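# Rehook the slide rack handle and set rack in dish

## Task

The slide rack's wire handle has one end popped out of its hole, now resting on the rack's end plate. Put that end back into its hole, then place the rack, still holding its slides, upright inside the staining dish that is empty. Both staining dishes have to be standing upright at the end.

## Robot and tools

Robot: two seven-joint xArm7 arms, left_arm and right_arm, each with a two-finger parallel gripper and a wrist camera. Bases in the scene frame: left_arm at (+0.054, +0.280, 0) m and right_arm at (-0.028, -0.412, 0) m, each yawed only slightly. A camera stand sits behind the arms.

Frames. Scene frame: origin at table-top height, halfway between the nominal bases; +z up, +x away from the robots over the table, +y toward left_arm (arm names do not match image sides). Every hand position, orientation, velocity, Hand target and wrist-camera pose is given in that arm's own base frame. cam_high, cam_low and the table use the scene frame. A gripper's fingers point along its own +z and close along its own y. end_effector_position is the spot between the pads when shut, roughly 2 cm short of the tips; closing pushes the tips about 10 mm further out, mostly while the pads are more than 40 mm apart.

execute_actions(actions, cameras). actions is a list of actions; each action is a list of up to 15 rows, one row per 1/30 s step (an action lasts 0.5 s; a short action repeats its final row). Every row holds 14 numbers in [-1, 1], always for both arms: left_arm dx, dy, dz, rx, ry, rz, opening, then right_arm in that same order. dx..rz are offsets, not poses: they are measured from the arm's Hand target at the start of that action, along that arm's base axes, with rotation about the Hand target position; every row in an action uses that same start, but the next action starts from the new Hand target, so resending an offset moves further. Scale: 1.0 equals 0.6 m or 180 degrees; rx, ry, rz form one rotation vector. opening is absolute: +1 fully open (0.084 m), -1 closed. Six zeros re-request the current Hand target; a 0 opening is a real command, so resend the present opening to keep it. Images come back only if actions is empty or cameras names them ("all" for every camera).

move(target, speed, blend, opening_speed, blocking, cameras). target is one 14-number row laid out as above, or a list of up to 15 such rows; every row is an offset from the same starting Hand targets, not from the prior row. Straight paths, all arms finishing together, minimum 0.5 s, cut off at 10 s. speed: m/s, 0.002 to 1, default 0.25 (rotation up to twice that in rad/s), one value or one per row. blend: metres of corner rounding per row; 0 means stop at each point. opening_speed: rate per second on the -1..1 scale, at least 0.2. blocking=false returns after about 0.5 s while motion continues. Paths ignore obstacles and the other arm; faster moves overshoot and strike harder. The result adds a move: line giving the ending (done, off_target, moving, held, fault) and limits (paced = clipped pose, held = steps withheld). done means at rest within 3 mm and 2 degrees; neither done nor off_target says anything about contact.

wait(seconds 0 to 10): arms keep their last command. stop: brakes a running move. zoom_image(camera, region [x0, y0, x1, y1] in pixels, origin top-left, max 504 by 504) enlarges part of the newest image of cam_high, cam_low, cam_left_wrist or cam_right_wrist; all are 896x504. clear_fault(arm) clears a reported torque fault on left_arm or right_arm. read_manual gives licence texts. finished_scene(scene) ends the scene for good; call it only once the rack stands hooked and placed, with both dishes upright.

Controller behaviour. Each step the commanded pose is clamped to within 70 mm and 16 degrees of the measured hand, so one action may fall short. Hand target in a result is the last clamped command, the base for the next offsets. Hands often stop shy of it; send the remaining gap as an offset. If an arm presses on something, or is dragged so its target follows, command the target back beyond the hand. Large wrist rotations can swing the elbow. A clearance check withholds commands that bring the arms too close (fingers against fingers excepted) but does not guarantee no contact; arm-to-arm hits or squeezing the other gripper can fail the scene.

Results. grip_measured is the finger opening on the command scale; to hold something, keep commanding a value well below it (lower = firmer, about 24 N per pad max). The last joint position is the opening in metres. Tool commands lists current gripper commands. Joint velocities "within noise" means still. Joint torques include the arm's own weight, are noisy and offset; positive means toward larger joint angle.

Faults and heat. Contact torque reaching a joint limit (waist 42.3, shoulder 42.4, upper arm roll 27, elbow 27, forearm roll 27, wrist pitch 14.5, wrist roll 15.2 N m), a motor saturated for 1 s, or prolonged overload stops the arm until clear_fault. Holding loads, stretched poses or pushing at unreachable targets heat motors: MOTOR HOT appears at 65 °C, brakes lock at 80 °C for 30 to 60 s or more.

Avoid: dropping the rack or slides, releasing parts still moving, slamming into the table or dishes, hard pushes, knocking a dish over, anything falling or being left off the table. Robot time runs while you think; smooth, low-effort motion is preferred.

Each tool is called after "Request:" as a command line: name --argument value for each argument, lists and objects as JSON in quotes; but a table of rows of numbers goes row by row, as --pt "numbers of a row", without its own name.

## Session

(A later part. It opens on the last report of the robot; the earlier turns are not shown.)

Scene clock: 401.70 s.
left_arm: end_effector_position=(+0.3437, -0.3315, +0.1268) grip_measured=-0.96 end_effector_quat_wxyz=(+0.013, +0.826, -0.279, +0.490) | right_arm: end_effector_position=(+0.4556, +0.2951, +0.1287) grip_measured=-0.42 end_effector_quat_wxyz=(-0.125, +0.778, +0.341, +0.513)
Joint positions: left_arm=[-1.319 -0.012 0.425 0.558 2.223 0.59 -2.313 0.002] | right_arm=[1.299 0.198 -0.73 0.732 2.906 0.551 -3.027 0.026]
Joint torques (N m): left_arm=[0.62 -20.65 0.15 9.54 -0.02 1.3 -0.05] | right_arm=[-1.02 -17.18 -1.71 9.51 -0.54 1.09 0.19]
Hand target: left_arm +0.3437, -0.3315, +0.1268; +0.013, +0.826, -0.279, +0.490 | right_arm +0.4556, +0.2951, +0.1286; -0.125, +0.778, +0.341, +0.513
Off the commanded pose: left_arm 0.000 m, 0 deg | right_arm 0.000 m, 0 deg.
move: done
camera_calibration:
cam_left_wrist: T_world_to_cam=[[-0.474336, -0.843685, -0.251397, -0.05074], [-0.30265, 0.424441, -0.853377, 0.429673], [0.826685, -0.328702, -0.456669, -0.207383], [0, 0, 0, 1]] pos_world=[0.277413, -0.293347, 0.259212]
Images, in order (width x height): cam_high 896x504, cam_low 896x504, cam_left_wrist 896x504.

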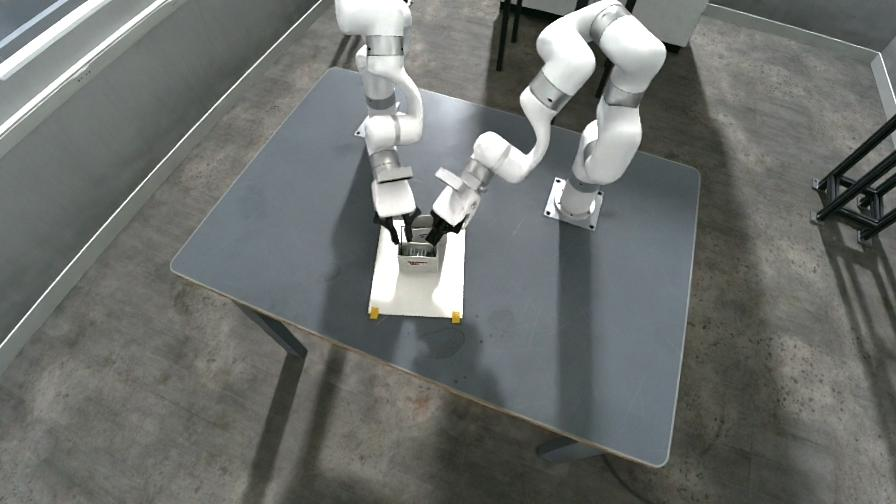

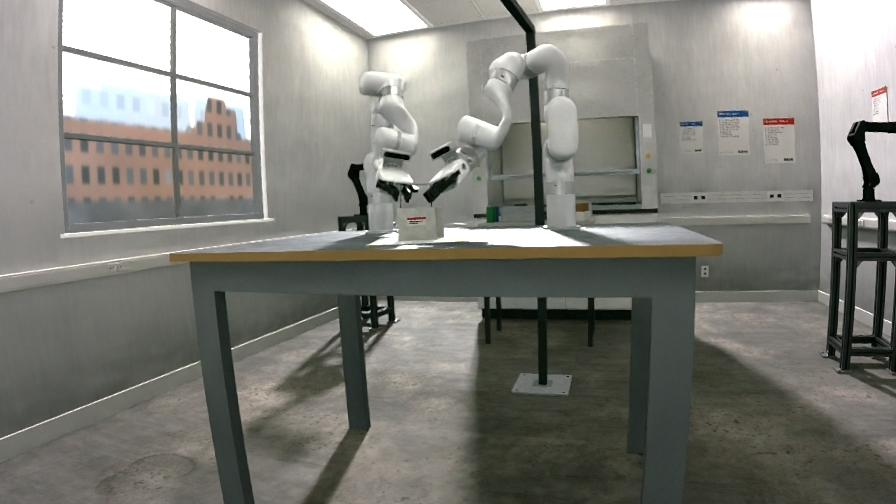

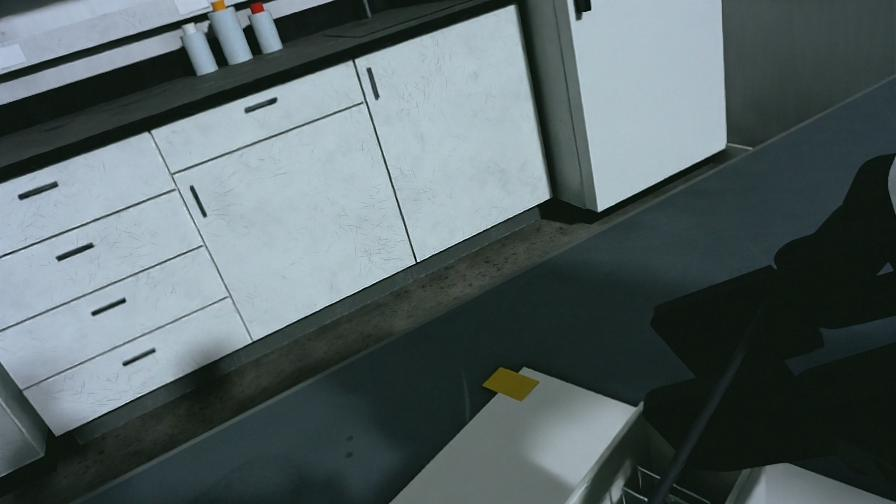

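Request:
move --pt "0 0 0 0 0 0 -1 0 0 0 0 0 0 -1" --pt "0 0 0 0 0 0 -1 0.00078 -0.00229 0.00005 -0.01582 -0.00554 -0.00593 -1" --pt "-0.0008 0.0040 0 0 0 -0.0311 -1 -0.0130 -0.0029 0.0001 -0.01609 -0.00477 -0.03703 -1" --speed '[0.03, 0.03, 0.04]' --opening_speed 1.0 --cameras '["cam_low", "cam_high", "cam_left_wrist"]'

Request:
zoom_image --camera "cam_low" --region '[390, 180, 450, 220]'

Request:
zoom_image --camera "cam_high" --region '[390, 215, 450, 265]'

Scene clock: 414.00 s.
left_arm: end_effector_position=(+0.3433, -0.3291, +0.1268) grip_measured=-0.96 end_effector_quat_wxyz=(+0.037, +0.811, -0.319, +0.488) | right_arm: end_effector_position=(+0.4478, +0.2933, +0.1287) grip_measured=-0.95 end_effector_quat_wxyz=(-0.073, +0.796, +0.309, +0.516)
Joint positions: left_arm=[-1.297 -0.03 0.45 0.548 2.416 0.532 -2.393 0.002] | right_arm=[1.394 0.185 -0.781 0.731 3.226 0.489 -3.28 0.002]
Joint torques (N m): left_arm=[2.59 -20.88 0.92 8.68 -0.07 0.86 -0.19] | right_arm=[-2.31 -15.42 -5.35 6.84 0.23 -0.41 -0.69]
Hand target: left_arm +0.3433, -0.3291, +0.1268; +0.037, +0.811, -0.319, +0.488 | right_arm +0.4478, +0.2933, +0.1287; -0.073, +0.796, +0.309, +0.516
Off the commanded pose: left_arm 0.000 m, 0 deg | right_arm 0.000 m, 0 deg.
move: done
camera_calibration:
cam_left_wrist: T_world_to_cam=[[-0.554355, -0.793421, -0.251343, -0.0048924], [-0.259846, 0.451891, -0.85339, 0.422853], [0.790677, -0.407771, -0.456675, -0.219888], [0, 0, 0, 1]] pos_world=[0.281024, -0.284629, 0.259212]
Images, in order (width x height): cam_high 896x504, cam_low 896x504, cam_left_wrist 896x504.

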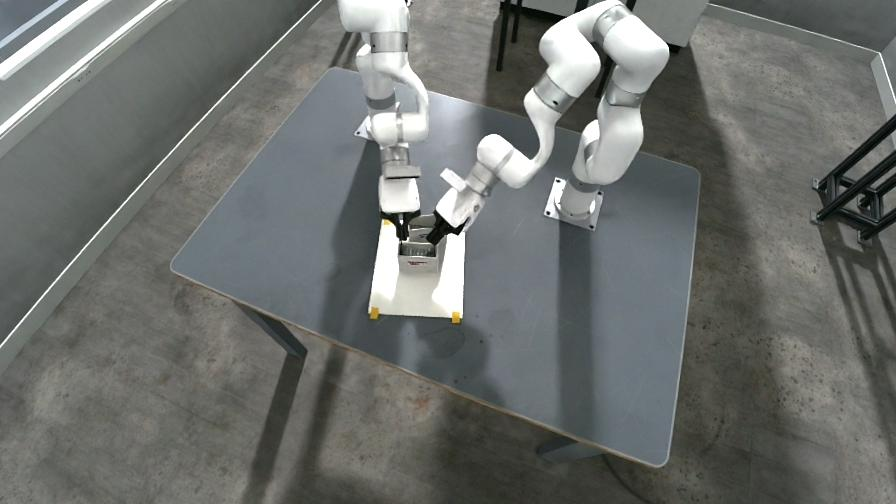

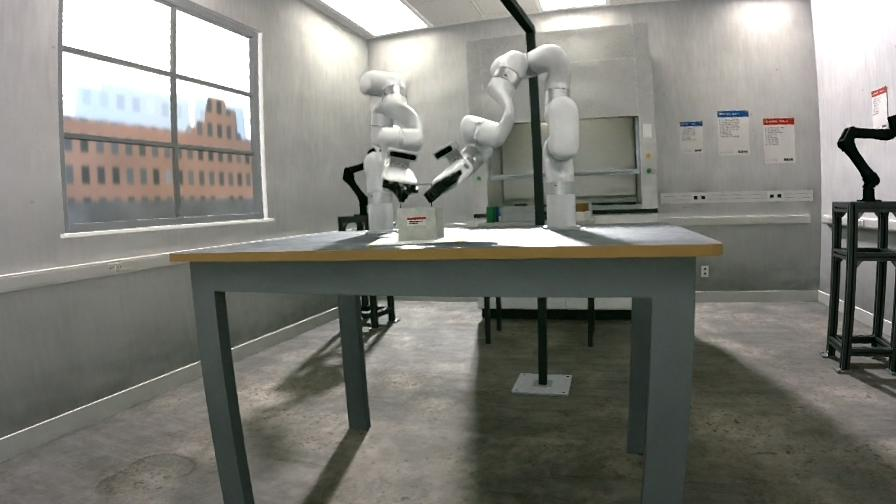

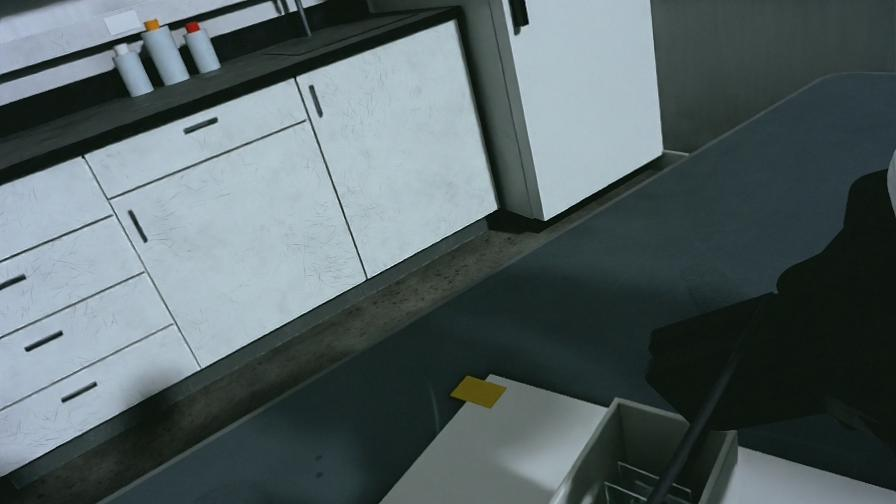

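Scaled by 8.400 from the camera's 896x504 image, which has a finer 1280x720 frame.

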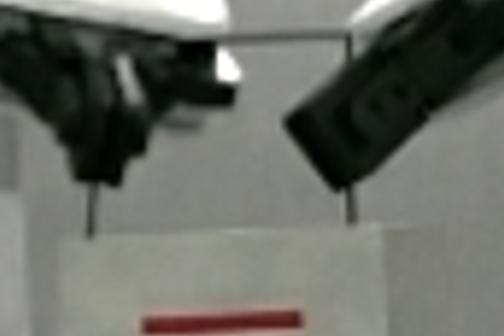

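Scaled by 8.400 from the camera's 896x504 image, which has a finer 1280x720 frame.

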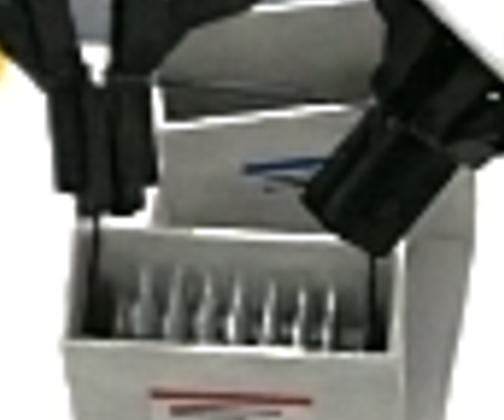

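Request:
move --target '[0, 0, 0, 0, 0, 0, -1, -0.00073, 0.0031, -0.00007, 0.02137, 0.00521, 0.00779, -1]' --speed 0.03

Scene clock: 422.03 s.
left_arm: end_effector_position=(+0.3433, -0.3290, +0.1268) grip_measured=-0.96 end_effector_quat_wxyz=(+0.037, +0.811, -0.319, +0.488) | right_arm: end_effector_position=(+0.4473, +0.2952, +0.1287) grip_measured=-0.95 end_effector_quat_wxyz=(-0.108, +0.793, +0.300, +0.519)
Joint positions: left_arm=[-1.297 -0.03 0.45 0.548 2.416 0.532 -2.393 0.002] | right_arm=[1.357 0.18 -0.753 0.713 3.114 0.534 -3.145 0.002]
Joint torques (N m): left_arm=[-0.72 -20.4 -1.42 11.57 -0.09 1.08 -0.07] | right_arm=[2.12 -18.94 2.64 8.9 -0.8 1.39 0.6]
Hand target: left_arm +0.3433, -0.3291, +0.1268; +0.037, +0.811, -0.319, +0.488 | right_arm +0.4473, +0.2952, +0.1287; -0.108, +0.793, +0.300, +0.519
Off the commanded pose: left_arm 0.000 m, 0 deg | right_arm 0.000 m, 0 deg.
move: done

Request:
move --target '[0, 0, 0, 0, 0, 0, -1, 0, 0, -0.00083, 0, 0, 0, -1]' --speed 0.005

Request:
move --target '[0, 0, 0, 0, 0, 0, -1, 0, 0, -0.00083, 0, 0, 0, -1]' --speed 0.005

Request:
move --target '[0, 0, 0, 0, 0, 0, -1, 0, 0, -0.00083, 0, 0, 0, -1]' --speed 0.005

Scene clock: 433.07 s.
left_arm: end_effector_position=(+0.3433, -0.3291, +0.1268) grip_measured=-0.96 end_effector_quat_wxyz=(+0.037, +0.811, -0.319, +0.488) | right_arm: end_effector_position=(+0.4473, +0.2952, +0.1282) grip_measured=-0.95 end_effector_quat_wxyz=(-0.108, +0.793, +0.300, +0.519)
Joint positions: left_arm=[-1.297 -0.03 0.45 0.548 2.416 0.532 -2.393 0.002] | right_arm=[1.357 0.182 -0.753 0.713 3.114 0.536 -3.143 0.002]
Joint torques (N m): left_arm=[-2.28 -19.07 -2.09 11.85 -0.12 1.55 0.13] | right_arm=[2.55 -16.38 3.06 8.66 -0.78 1.32 0.55]
Hand target: left_arm +0.3433, -0.3291, +0.1268; +0.037, +0.811, -0.319, +0.488 | right_arm +0.4473, +0.2952, +0.1282; -0.108, +0.793, +0.300, +0.519
Off the commanded pose: left_arm 0.000 m, 0 deg | right_arm 0.000 m, 0 deg.
move: done

Scene clock: 433.77 s.
left_arm: end_effector_position=(+0.3433, -0.3291, +0.1268) grip_measured=-0.96 end_effector_quat_wxyz=(+0.037, +0.811, -0.319, +0.488) | right_arm: end_effector_position=(+0.4473, +0.2952, +0.1277) grip_measured=-0.95 end_effector_quat_wxyz=(-0.108, +0.793, +0.300, +0.519)
Joint positions: left_arm=[-1.297 -0.03 0.45 0.548 2.416 0.532 -2.393 0.002] | right_arm=[1.356 0.183 -0.752 0.713 3.114 0.537 -3.142 0.002]
Joint torques (N m): left_arm=[-2.32 -19.13 -2.07 11.84 0.04 1.51 0.15] | right_arm=[2.58 -16.17 3.1 8.59 -0.97 1.22 0.54]
Hand target: left_arm +0.3433, -0.3291, +0.1268; +0.037, +0.811, -0.319, +0.488 | right_arm +0.4473, +0.2952, +0.1277; -0.108, +0.793, +0.300, +0.519
Off the commanded pose: left_arm 0.000 m, 0 deg | right_arm 0.000 m, 0 deg.
move: done

Scene clock: 434.47 s.
left_arm: end_effector_position=(+0.3432, -0.3291, +0.1269) grip_measured=-0.96 end_effector_quat_wxyz=(+0.037, +0.811, -0.319, +0.488) | right_arm: end_effector_position=(+0.4473, +0.2952, +0.1272) grip_measured=-0.95 end_effector_quat_wxyz=(-0.108, +0.793, +0.300, +0.519)
Joint positions: left_arm=[-1.297 -0.03 0.45 0.548 2.416 0.532 -2.393 0.002] | right_arm=[1.356 0.185 -0.752 0.712 3.114 0.539 -3.141 0.002]
Joint torques (N m): left_arm=[-1.44 -19.6 -1.34 11.13 -0.13 1.37 0.22] | right_arm=[0.8 -16.67 0.4 9.53 -0.75 1.42 0.06]
Hand target: left_arm +0.3433, -0.3291, +0.1268; +0.037, +0.811, -0.319, +0.488 | right_arm +0.4473, +0.2952, +0.1272; -0.108, +0.793, +0.300, +0.519
Off the commanded pose: left_arm 0.000 m, 0 deg | right_arm 0.000 m, 0 deg.
move: done

Request:
move --target '[0, 0, 0, 0, 0, 0, -1, 0, 0, -0.00083, 0, 0, 0, -1]' --speed 0.005

Scene clock: 437.93 s.
left_arm: end_effector_position=(+0.3433, -0.3291, +0.1268) grip_measured=-0.96 end_effector_quat_wxyz=(+0.037, +0.811, -0.319, +0.488) | right_arm: end_effector_position=(+0.4473, +0.2952, +0.1267) grip_measured=-0.95 end_effector_quat_wxyz=(-0.108, +0.793, +0.300, +0.519)
Joint positions: left_arm=[-1.297 -0.03 0.45 0.548 2.416 0.532 -2.393 0.002] | right_arm=[1.356 0.187 -0.751 0.712 3.113 0.54 -3.139 0.002]
Joint torques (N m): left_arm=[0.09 -21.22 -1.03 11.04 -0.1 1.13 0.35] | right_arm=[0.72 -16.11 0.67 8.57 -0.72 1.13 -0.01]
Hand target: left_arm +0.3433, -0.3291, +0.1268; +0.037, +0.811, -0.319, +0.488 | right_arm +0.4473, +0.2952, +0.1267; -0.108, +0.793, +0.300, +0.519
Off the commanded pose: left_arm 0.000 m, 0 deg | right_arm 0.000 m, 0 deg.
move: done

Request:
move --target '[0, 0, 0, 0, 0, 0, -1, 0, 0, -0.00083, 0, 0, 0, -1]' --speed 0.005 --cameras '["cam_low", "cam_high"]'

Request:
zoom_image --camera "cam_low" --region '[390, 180, 450, 220]'

Request:
zoom_image --camera "cam_high" --region '[390, 215, 450, 265]'

Scene clock: 440.97 s.
left_arm: end_effector_position=(+0.3433, -0.3291, +0.1268) grip_measured=-0.96 end_effector_quat_wxyz=(+0.037, +0.811, -0.319, +0.488) | right_arm: end_effector_position=(+0.4473, +0.2952, +0.1262) grip_measured=-0.95 end_effector_quat_wxyz=(-0.108, +0.793, +0.300, +0.519)
Joint positions: left_arm=[-1.297 -0.03 0.45 0.548 2.416 0.532 -2.393 0.002] | right_arm=[1.356 0.189 -0.751 0.712 3.113 0.542 -3.138 0.002]
Joint torques (N m): left_arm=[-0.22 -21.05 -1.1 11.14 0.04 1.48 0.27] | right_arm=[0.78 -15.94 0.81 8.49 -0.77 1.14 0.05]
Hand target: left_arm +0.3433, -0.3291, +0.1268; +0.037, +0.811, -0.319, +0.488 | right_arm +0.4473, +0.2952, +0.1262; -0.108, +0.793, +0.300, +0.519
Off the commanded pose: left_arm 0.000 m, 0 deg | right_arm 0.000 m, 0 deg.
move: done
Images, in order (width x height): cam_high 896x504, cam_low 896x504.

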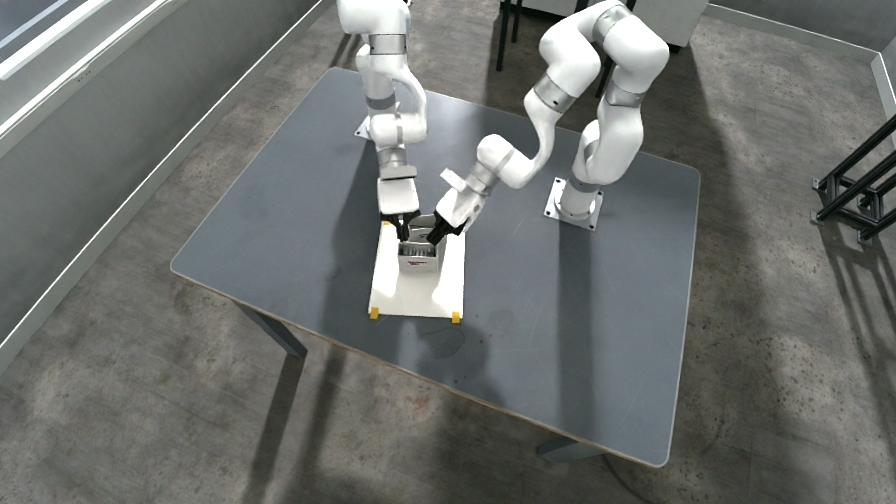

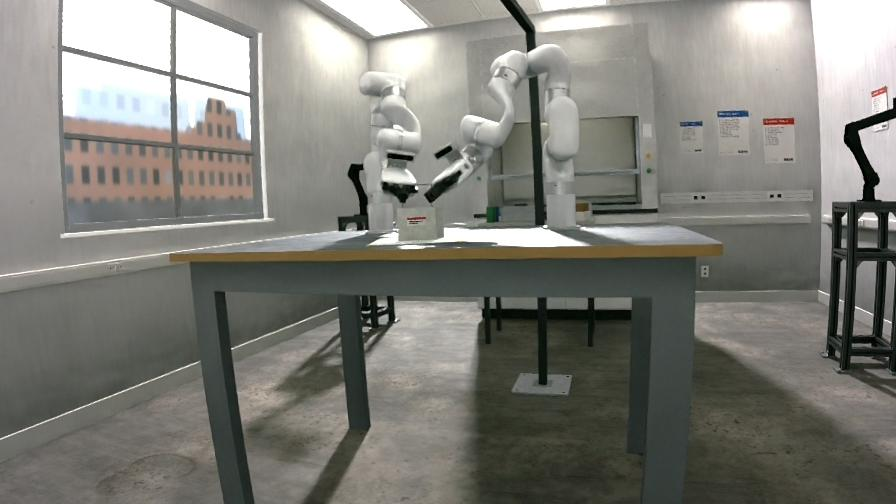

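Scaled by 8.400 from the camera's 896x504 image, which has a finer 1280x720 frame.

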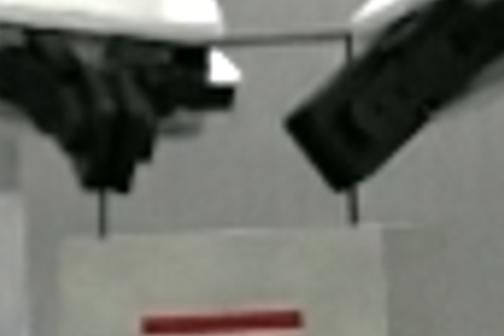

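Scaled by 8.400 from the camera's 896x504 image, which has a finer 1280x720 frame.

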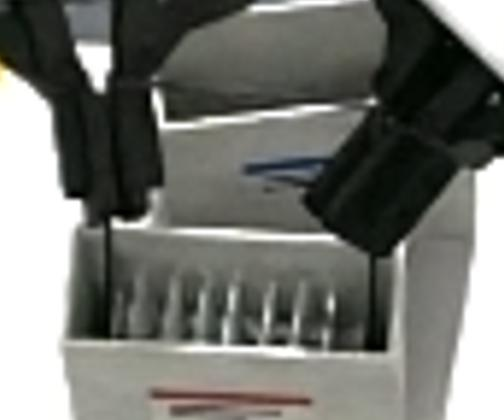

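Request:
move --pt "0 0 0 0 0 0 -1 -0.00026 0.0011 0.00167 0.00763 0.00186 0.00278 -1" --pt "0 0 0 0 0 0 -1 -0.00026 0.0011 0.00167 0.00763 0.00186 0.00278 -0.4" --pt "0 0 0 0 0 0 -1 -0.0888 -0.0552 0.0528 0.00763 0.00186 0.00278 -0.4" --pt "0 0 0 0 0 0 -1 -0.0455 -0.2087 0.2063 -0.3440 0.1502 0.3351 -0.4" --pt "0 0 0 0 0 0 -1 0.0925 -0.1167 0.0897 -0.3440 0.1502 0.3351 -0.4" --pt "0 0 0 0 0 0 -1 0.0925 -0.1167 -0.1287 -0.3440 0.1502 0.3351 -0.4" --speed '[0.03, 0.03, 0.15, 0.4, 0.4, 0.3]' --blend '[0, 0, 0.01, 0.02, 0.02, 0]' --opening_speed 1.0 --cameras '["cam_right_wrist"]'

Request:
zoom_image --camera "cam_right_wrist" --region '[560, 190, 680, 270]'

Scene clock: 461.83 s.
left_arm: end_effector_position=(+0.3433, -0.3291, +0.1268) grip_measured=-0.96 end_effector_quat_wxyz=(+0.037, +0.811, -0.319, +0.488) | right_arm: end_effector_position=(+0.5028, +0.2252, +0.0490) grip_measured=-0.42 end_effector_quat_wxyz=(+0.000, +0.579, +0.816, +0.000)
Joint positions: left_arm=[-1.297 -0.03 0.45 0.548 2.416 0.532 -2.393 0.002] | right_arm=[3.167 -1.284 -2.003 2.139 2.052 -1.384 -4.131 0.026]
Joint torques (N m): left_arm=[0.87 -16.9 0.27 9.19 -0.48 0.7 0.31] | right_arm=[0.05 38.78 8.73 5.19 -0.55 -1.34 -0.34]
Hand target: left_arm +0.3433, -0.3291, +0.1268; +0.037, +0.811, -0.319, +0.488 | right_arm +0.5028, +0.2252, +0.0490; +0.000, +0.578, +0.816, +0.000
Off the commanded pose: left_arm 0.000 m, 0 deg | right_arm 0.000 m, 0 deg.
move: done
camera_calibration:
cam_right_wrist: T_world_to_cam=[[0.93963, 0.342126, -0.00677001, -0.517023], [0.341382, -0.938581, -0.050234, 0.11852], [-0.0235406, 0.0448902, -0.998715, 0.179043], [0, 0, 0, 1]] pos_world=[0.449564, 0.280091, 0.181266]
Images, in order (width x height): cam_right_wrist 896x504.

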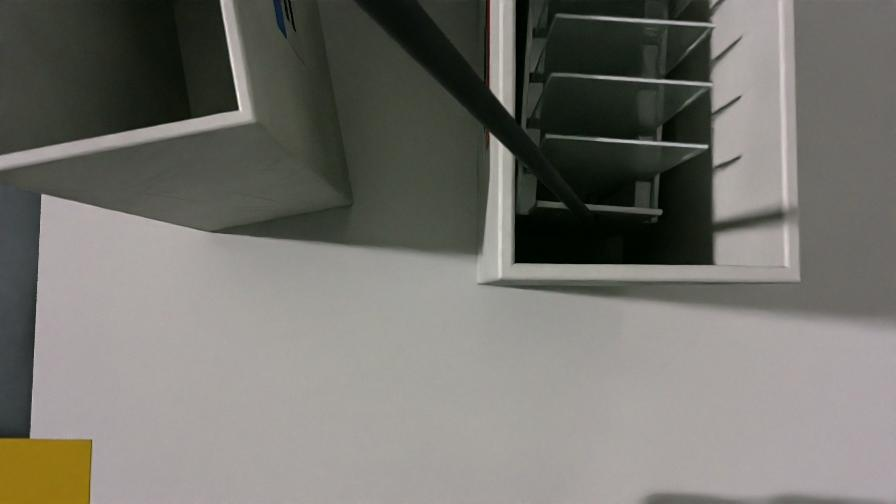

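Scaled by 4.200 from the camera's 896x504 image, which has a finer 1280x720 frame.

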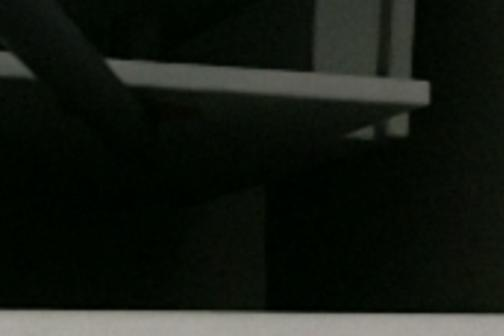

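Request:
zoom_image --camera "cam_right_wrist" --region '[565, 195, 635, 245]'

Scaled by 7.200 from the camera's 896x504 image, which has a finer 1280x720 frame.

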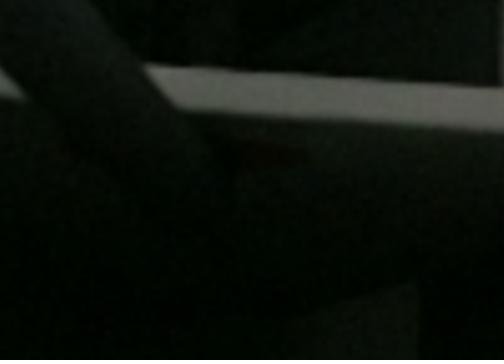

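Request:
move --pt "-0.0085 -0.0018 -0.00345 0.00491 -0.0231 0 -1 0 0 0.2184 0 0 0 -0.4" --pt "-0.01673 -0.00355 -0.0075 0.00982 -0.04619 0 -1 -0.138 -0.092 0.335 0.3440 -0.1502 -0.3351 -0.4" --pt "-0.01673 -0.00355 -0.0075 0.00982 -0.04619 0 -0.3 -0.138 -0.092 0.335 0.3440 -0.1502 -0.3351 -0.4" --pt "-0.1003 0.0322 0.0339 0.00982 -0.04619 0 -0.3 -0.20 -0.04 0.335 0.3440 -0.1502 -0.3351 -0.1" --pt "-0.1003 0.20 0.20 0.00982 -0.04619 0 -0.3 -0.238 0 0.335 0.3440 -0.1502 -0.3351 -0.1" --speed '[0.3, 0.3, 0.1, 0.12, 0.25]' --blend '[0, 0, 0, 0.02, 0]' --opening_speed 0.8 --cameras '["cam_low", "cam_high", "cam_right_wrist"]'

Request:
zoom_image --camera "cam_low" --region '[380, 170, 460, 250]'

Request:
zoom_image --camera "cam_high" --region '[380, 200, 460, 280]'

Scene clock: 506.50 s.
left_arm: end_effector_position=(+0.2916, -0.2340, +0.2265) grip_measured=-0.32 end_effector_quat_wxyz=(+0.000, +0.766, -0.318, +0.558) | right_arm: end_effector_position=(+0.3600, +0.2252, +0.2500) grip_measured=-0.11 end_effector_quat_wxyz=(-0.108, +0.793, +0.300, +0.519)
Joint positions: left_arm=[-1.149 -0.862 0.425 0.105 2.127 0.652 -1.69 0.03] | right_arm=[0.749 -0.528 -0.248 0.48 3.338 0.124 -3.619 0.039]
Joint torques (N m): left_arm=[-0.63 0.12 -1.48 11.79 0.07 0.85 -0.26] | right_arm=[-1 -9.08 2.21 10.74 0.36 0.77 -0.35]
Hand target: left_arm +0.2916, -0.2340, +0.2265; +0.000, +0.766, -0.318, +0.558 (not the last commanded pose) | right_arm +0.3600, +0.2252, +0.2500; -0.108, +0.793, +0.300, +0.519
Off the commanded pose: left_arm 0.033 m, 3 deg | right_arm 0.000 m, 0 deg.
move: held (left_arm; a check stopped the path); blend cut to 0 m at target 4; limits=held
pose unreachable (left arm): on one or more control steps of this call, first in action 0 (counted from 0), this arm could not follow its commanded pose, so it was not sent that pose on those steps. It may still have moved: this result reports where it is.
cause: moving toward the commanded pose would bring two parts of the arm too close to each other (joints 2 (shoulder) to 5 (forearm roll) lie between them).
camera_calibration:
cam_right_wrist: T_world_to_cam=[[0.596695, -0.788703, 0.147998, -0.0420633], [-0.235721, -0.348562, -0.90716, 0.466475], [0.767066, 0.506412, -0.393899, -0.163362], [0, 0, 0, 1]] pos_world=[0.260367, 0.212148, 0.365044]
Images, in order (width x height): cam_high 896x504, cam_low 896x504, cam_right_wrist 896x504.

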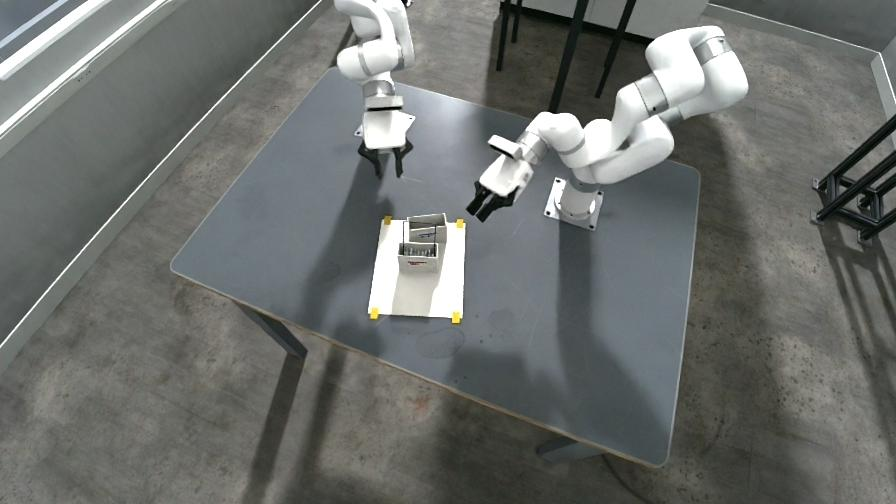

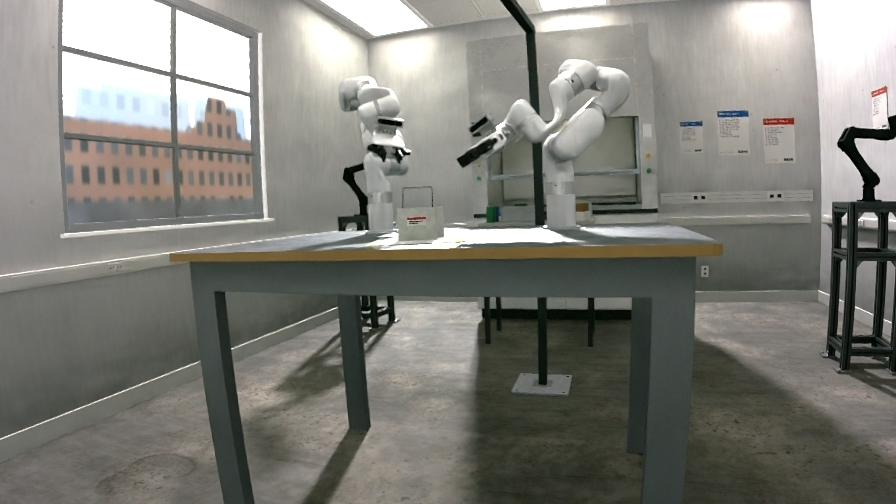

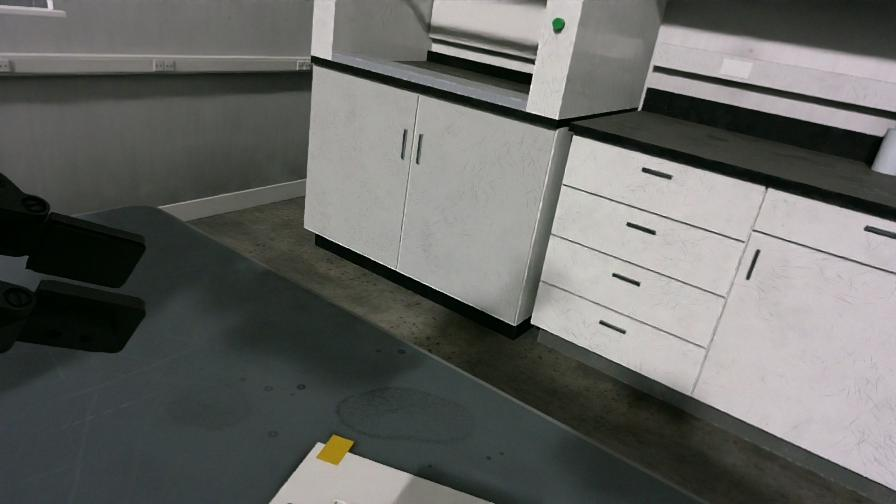

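Scaled by 6.300 from the camera's 896x504 image, which has a finer 1280x720 frame.

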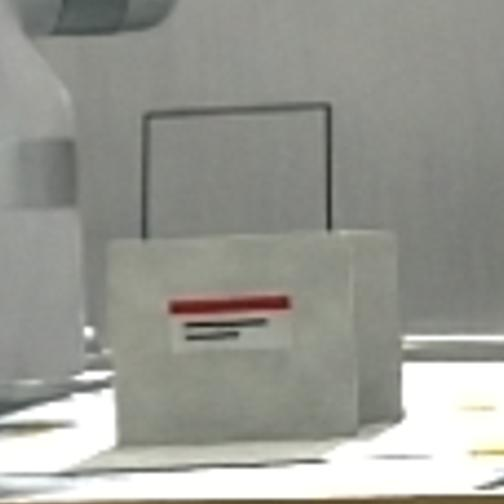

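Scaled by 6.300 from the camera's 896x504 image, which has a finer 1280x720 frame.

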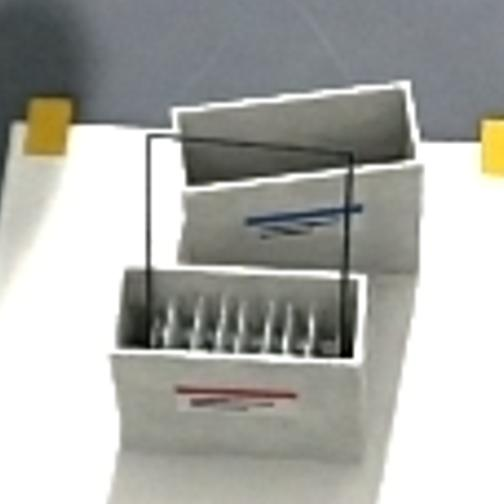

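Request:
move --pt "0.2133 0.3567 0.1167 0 0 0 -0.3 -0.0217 0.03 0 0.4016 0.2545 -0.3734 -0.1" --pt "0.2133 0.3567 0.1167 0 0 0 -0.3 -0.0217 0.1365 -0.0772 0.4016 0.2545 -0.3734 -0.1" --speed 0.4 --blend 0.01 --cameras '["cam_low", "cam_high", "cam_right_wrist"]'

Scene clock: 529.33 s.
left_arm: end_effector_position=(+0.3042, -0.2138, +0.2330) grip_measured=-0.32 end_effector_quat_wxyz=(-0.001, +0.766, -0.317, +0.559) | right_arm: end_effector_position=(+0.3577, +0.2284, +0.2499) grip_measured=-0.11 end_effector_quat_wxyz=(-0.164, +0.838, +0.145, +0.499)
Joint positions: left_arm=[-1.068 -0.923 0.499 0.1 2.189 0.578 -1.619 0.03] | right_arm=[0.665 -0.529 -0.165 0.459 3.63 0.145 -3.539 0.039]
Joint torques (N m): left_arm=[-0.71 1.39 -3.01 11.54 -0.94 0.57 -0.28] | right_arm=[-1.04 -7.27 1.62 10.86 0.52 0.3 -0.35]
Hand target: left_arm +0.3042, -0.2138, +0.2330; -0.001, +0.766, -0.317, +0.559 (not the last commanded pose) | right_arm +0.3577, +0.2284, +0.2500; -0.164, +0.838, +0.145, +0.499 (not the last commanded pose)
Off the commanded pose: left_arm 0.234 m, 0 deg | right_arm 0.092 m, 89 deg.
move: held (left_arm; a check stopped the path), off_target (right_arm; braked when a check withheld steps of left_arm); path passed 0 of 2 targets; limits=held
pose unreachable (left arm): on one or more control steps of this call, first in action 0 (counted from 0), this arm could not follow its commanded pose, so it was not sent that pose on those steps. It may still have moved: this result reports where it is.
cause: moving toward the commanded pose would bring two parts of the arm too close to each other (joints 3 (upper arm roll) to 5 (forearm roll) lie between them).
camera_calibration:
cam_right_wrist: T_world_to_cam=[[0.416917, -0.900752, -0.121762, 0.119262], [-0.413638, -0.0687338, -0.907843, 0.466964], [0.809372, 0.428861, -0.401241, -0.158855], [0, 0, 0, 1]] pos_world=[0.272005, 0.207648, 0.374712]
Images, in order (width x height): cam_high 896x504, cam_low 896x504, cam_right_wrist 896x504.

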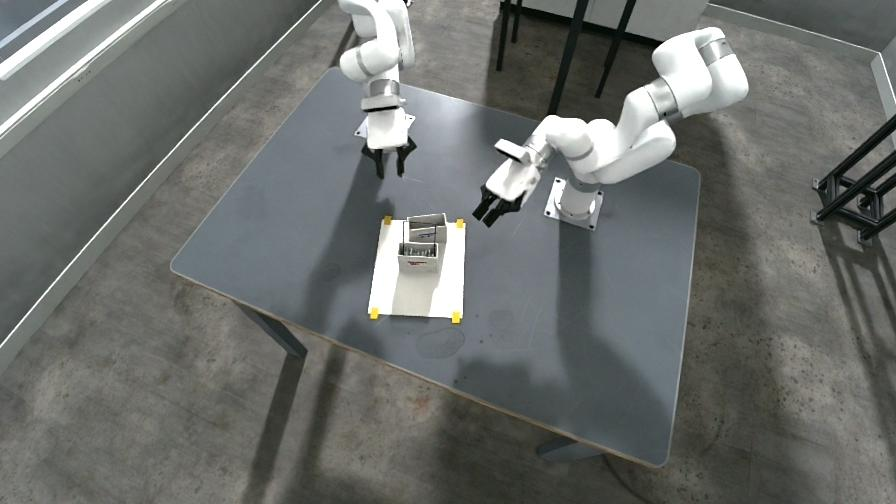

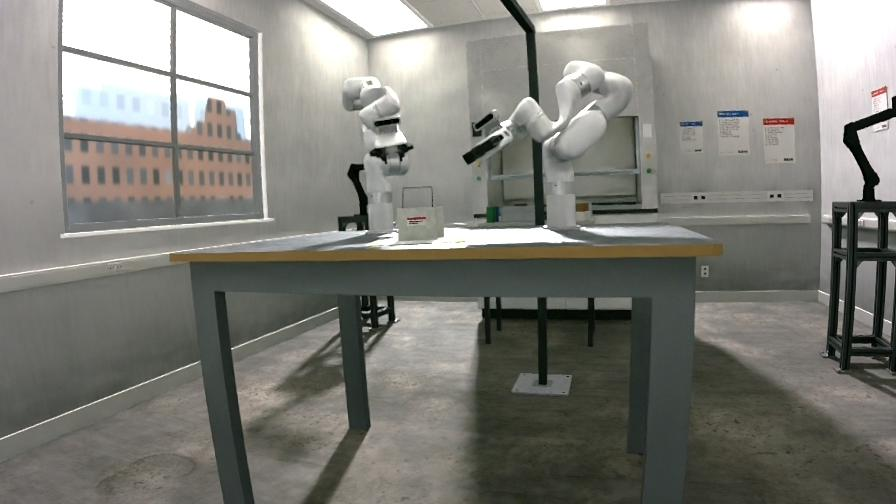

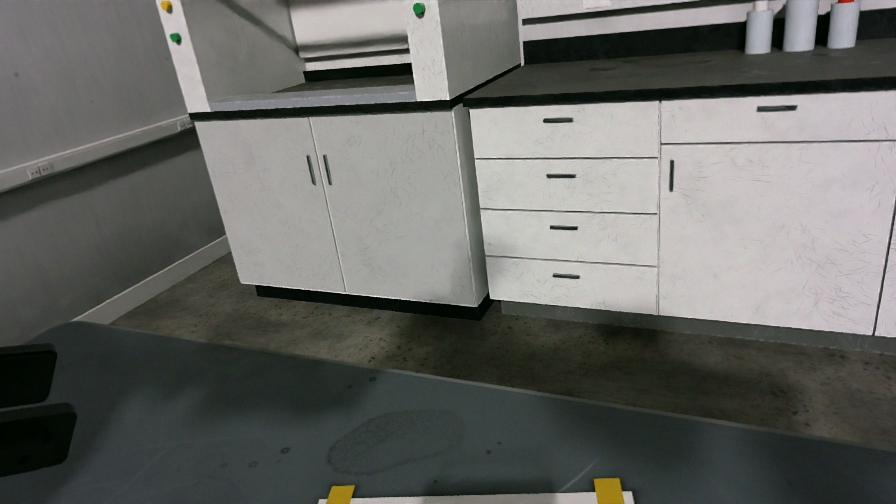

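Request:
move --pt "0.16 -0.01 0.045 0 0 0 -0.3 -0.0178 0.02 0 0.3284 0.2085 -0.3062 -0.1" --pt "0.193 0.32 0.11 0 0 0 -0.3 -0.0178 0.1312 -0.0772 0.3284 0.2085 -0.3062 -0.1" --speed 0.4 --blend 0.01 --cameras '["cam_high", "cam_right_wrist"]'

Scene clock: 540.67 s.
left_arm: end_effector_position=(+0.4199, -0.0219, +0.2990) grip_measured=-0.32 end_effector_quat_wxyz=(-0.001, +0.766, -0.317, +0.559) | right_arm: end_effector_position=(+0.3470, +0.3072, +0.2036) grip_measured=-0.11 end_effector_quat_wxyz=(-0.333, +0.732, -0.541, +0.246)
Joint positions: left_arm=[-0.836 -0.846 1.056 0.581 2.644 -0.087 -1.447 0.03] | right_arm=[0.548 -0.282 0.186 0.536 4.774 0.285 -2.875 0.039]
Joint torques (N m): left_arm=[1.71 4.4 -6.95 9.33 -2.13 -0.49 0.42] | right_arm=[-1 -13.02 -0.39 11.38 0.01 -0.47 0.07]
Hand target: left_arm +0.4200, -0.0218, +0.2990; -0.001, +0.766, -0.317, +0.559 | right_arm +0.3470, +0.3072, +0.2036; -0.333, +0.732, -0.541, +0.246
Off the commanded pose: left_arm 0.000 m, 0 deg | right_arm 0.000 m, 0 deg.
move: done
camera_calibration:
cam_right_wrist: T_world_to_cam=[[-0.619777, -0.202597, -0.758176, 0.463846], [-0.2627, 0.963926, -0.0428302, -0.119863], [0.739504, 0.172628, -0.650641, -0.0487524], [0, 0, 0, 1]] pos_world=[0.292046, 0.217929, 0.314823]
Images, in order (width x height): cam_high 896x504, cam_right_wrist 896x504.

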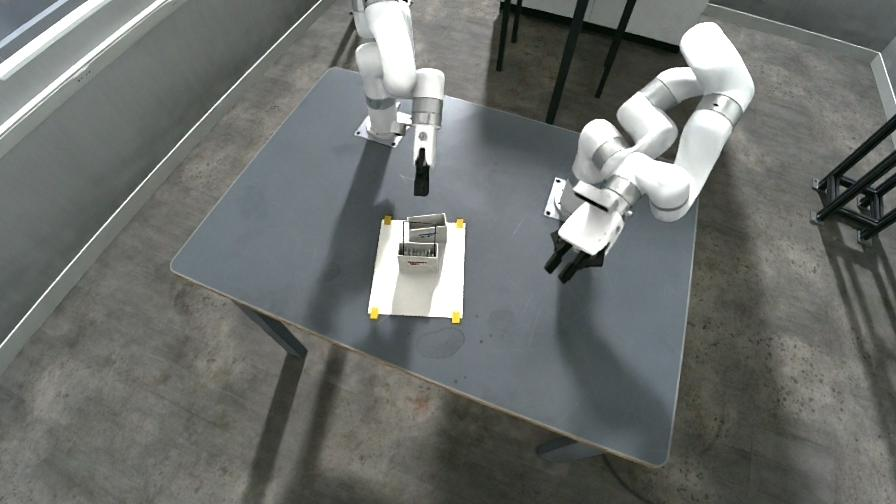

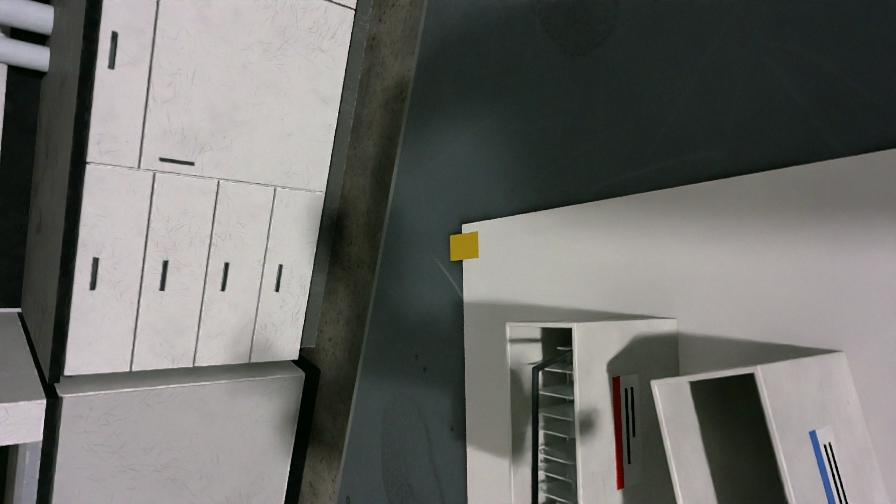

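Request:
zoom_image --camera "cam_right_wrist" --region '[490, 304, 690, 504]'

Scaled by 2.520 from the camera's 896x504 image, which has a finer 1280x720 frame.

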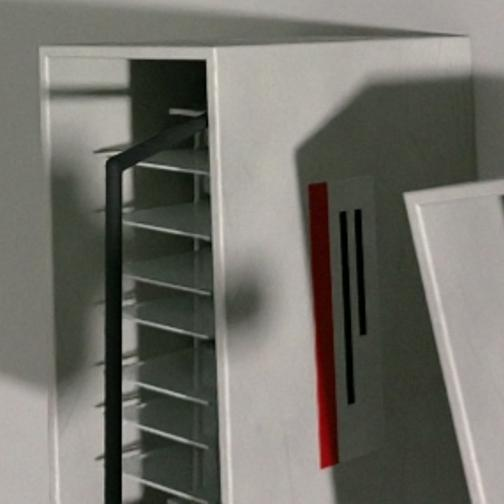

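Request:
move --pt "0 0 0 0 0 0 -0.3 0.1122 0.0363 -0.0958 0 0 0 -0.1" --pt "0 0 0 0 0 0 -0.3 0.1122 0.0363 -0.0958 0 0 0 -1" --speed 0.1 --opening_speed 0.8 --cameras '["cam_high", "cam_low"]'

Request:
zoom_image --camera "cam_low" --region '[380, 150, 480, 250]'

Request:
zoom_image --camera "cam_high" --region '[370, 190, 470, 290]'

Scene clock: 556.43 s.
left_arm: end_effector_position=(+0.4200, -0.0218, +0.2990) grip_measured=-0.32 end_effector_quat_wxyz=(-0.001, +0.766, -0.317, +0.559) | right_arm: end_effector_position=(+0.4143, +0.3289, +0.1461) grip_measured=-0.96 end_effector_quat_wxyz=(-0.333, +0.732, -0.541, +0.246)
Joint positions: left_arm=[-0.836 -0.846 1.056 0.581 2.644 -0.087 -1.447 0.03] | right_arm=[0.509 0.081 0.169 0.786 4.354 0.314 -2.52 0.002]
Joint torques (N m): left_arm=[1.7 4.3 -7.28 9.31 -2.22 -0.44 0.18] | right_arm=[-1.08 -22.2 -0.26 10.35 -0.08 -0.03 0.11]
Hand target: left_arm +0.4200, -0.0218, +0.2990; -0.001, +0.766, -0.317, +0.559 | right_arm +0.4143, +0.3289, +0.1462; -0.333, +0.732, -0.541, +0.246
Off the commanded pose: left_arm 0.000 m, 0 deg | right_arm 0.000 m, 0 deg.
move: done
Images, in order (width x height): cam_high 896x504, cam_low 896x504.

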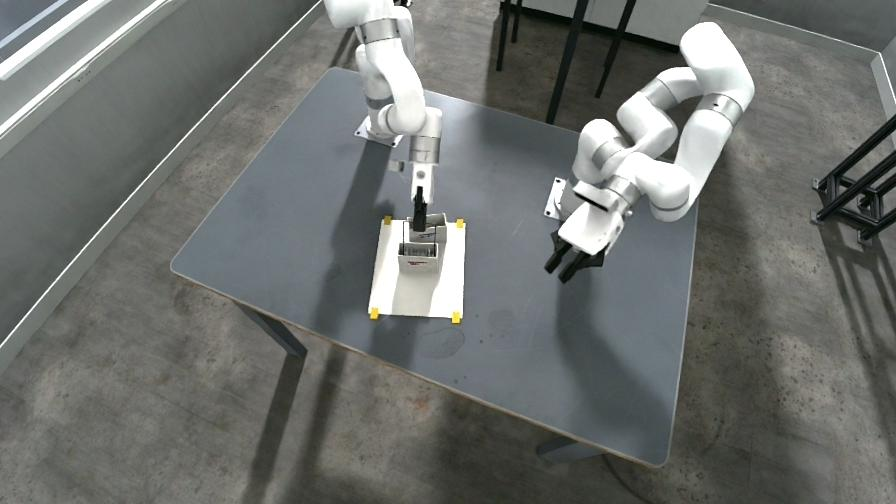

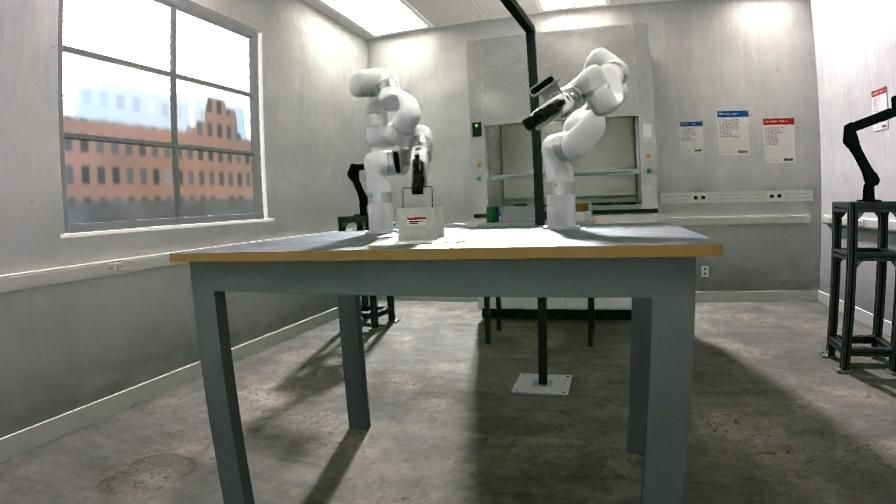

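Scaled by 5.040 from the camera's 896x504 image, which has a finer 1280x720 frame.

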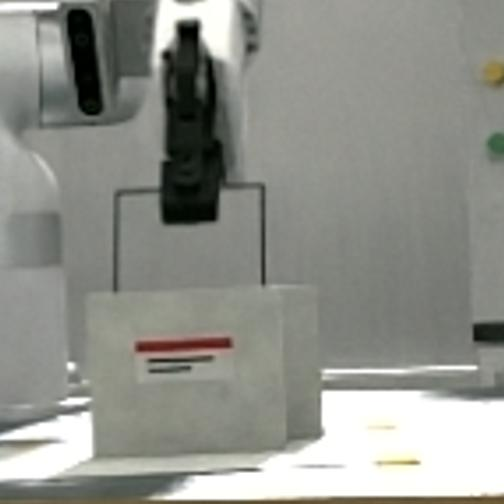

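Scaled by 5.040 from the camera's 896x504 image, which has a finer 1280x720 frame.

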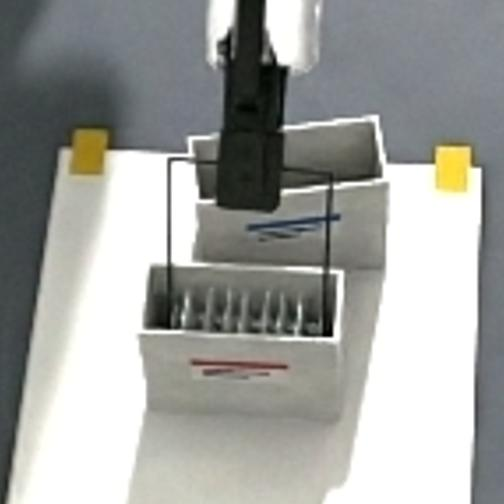

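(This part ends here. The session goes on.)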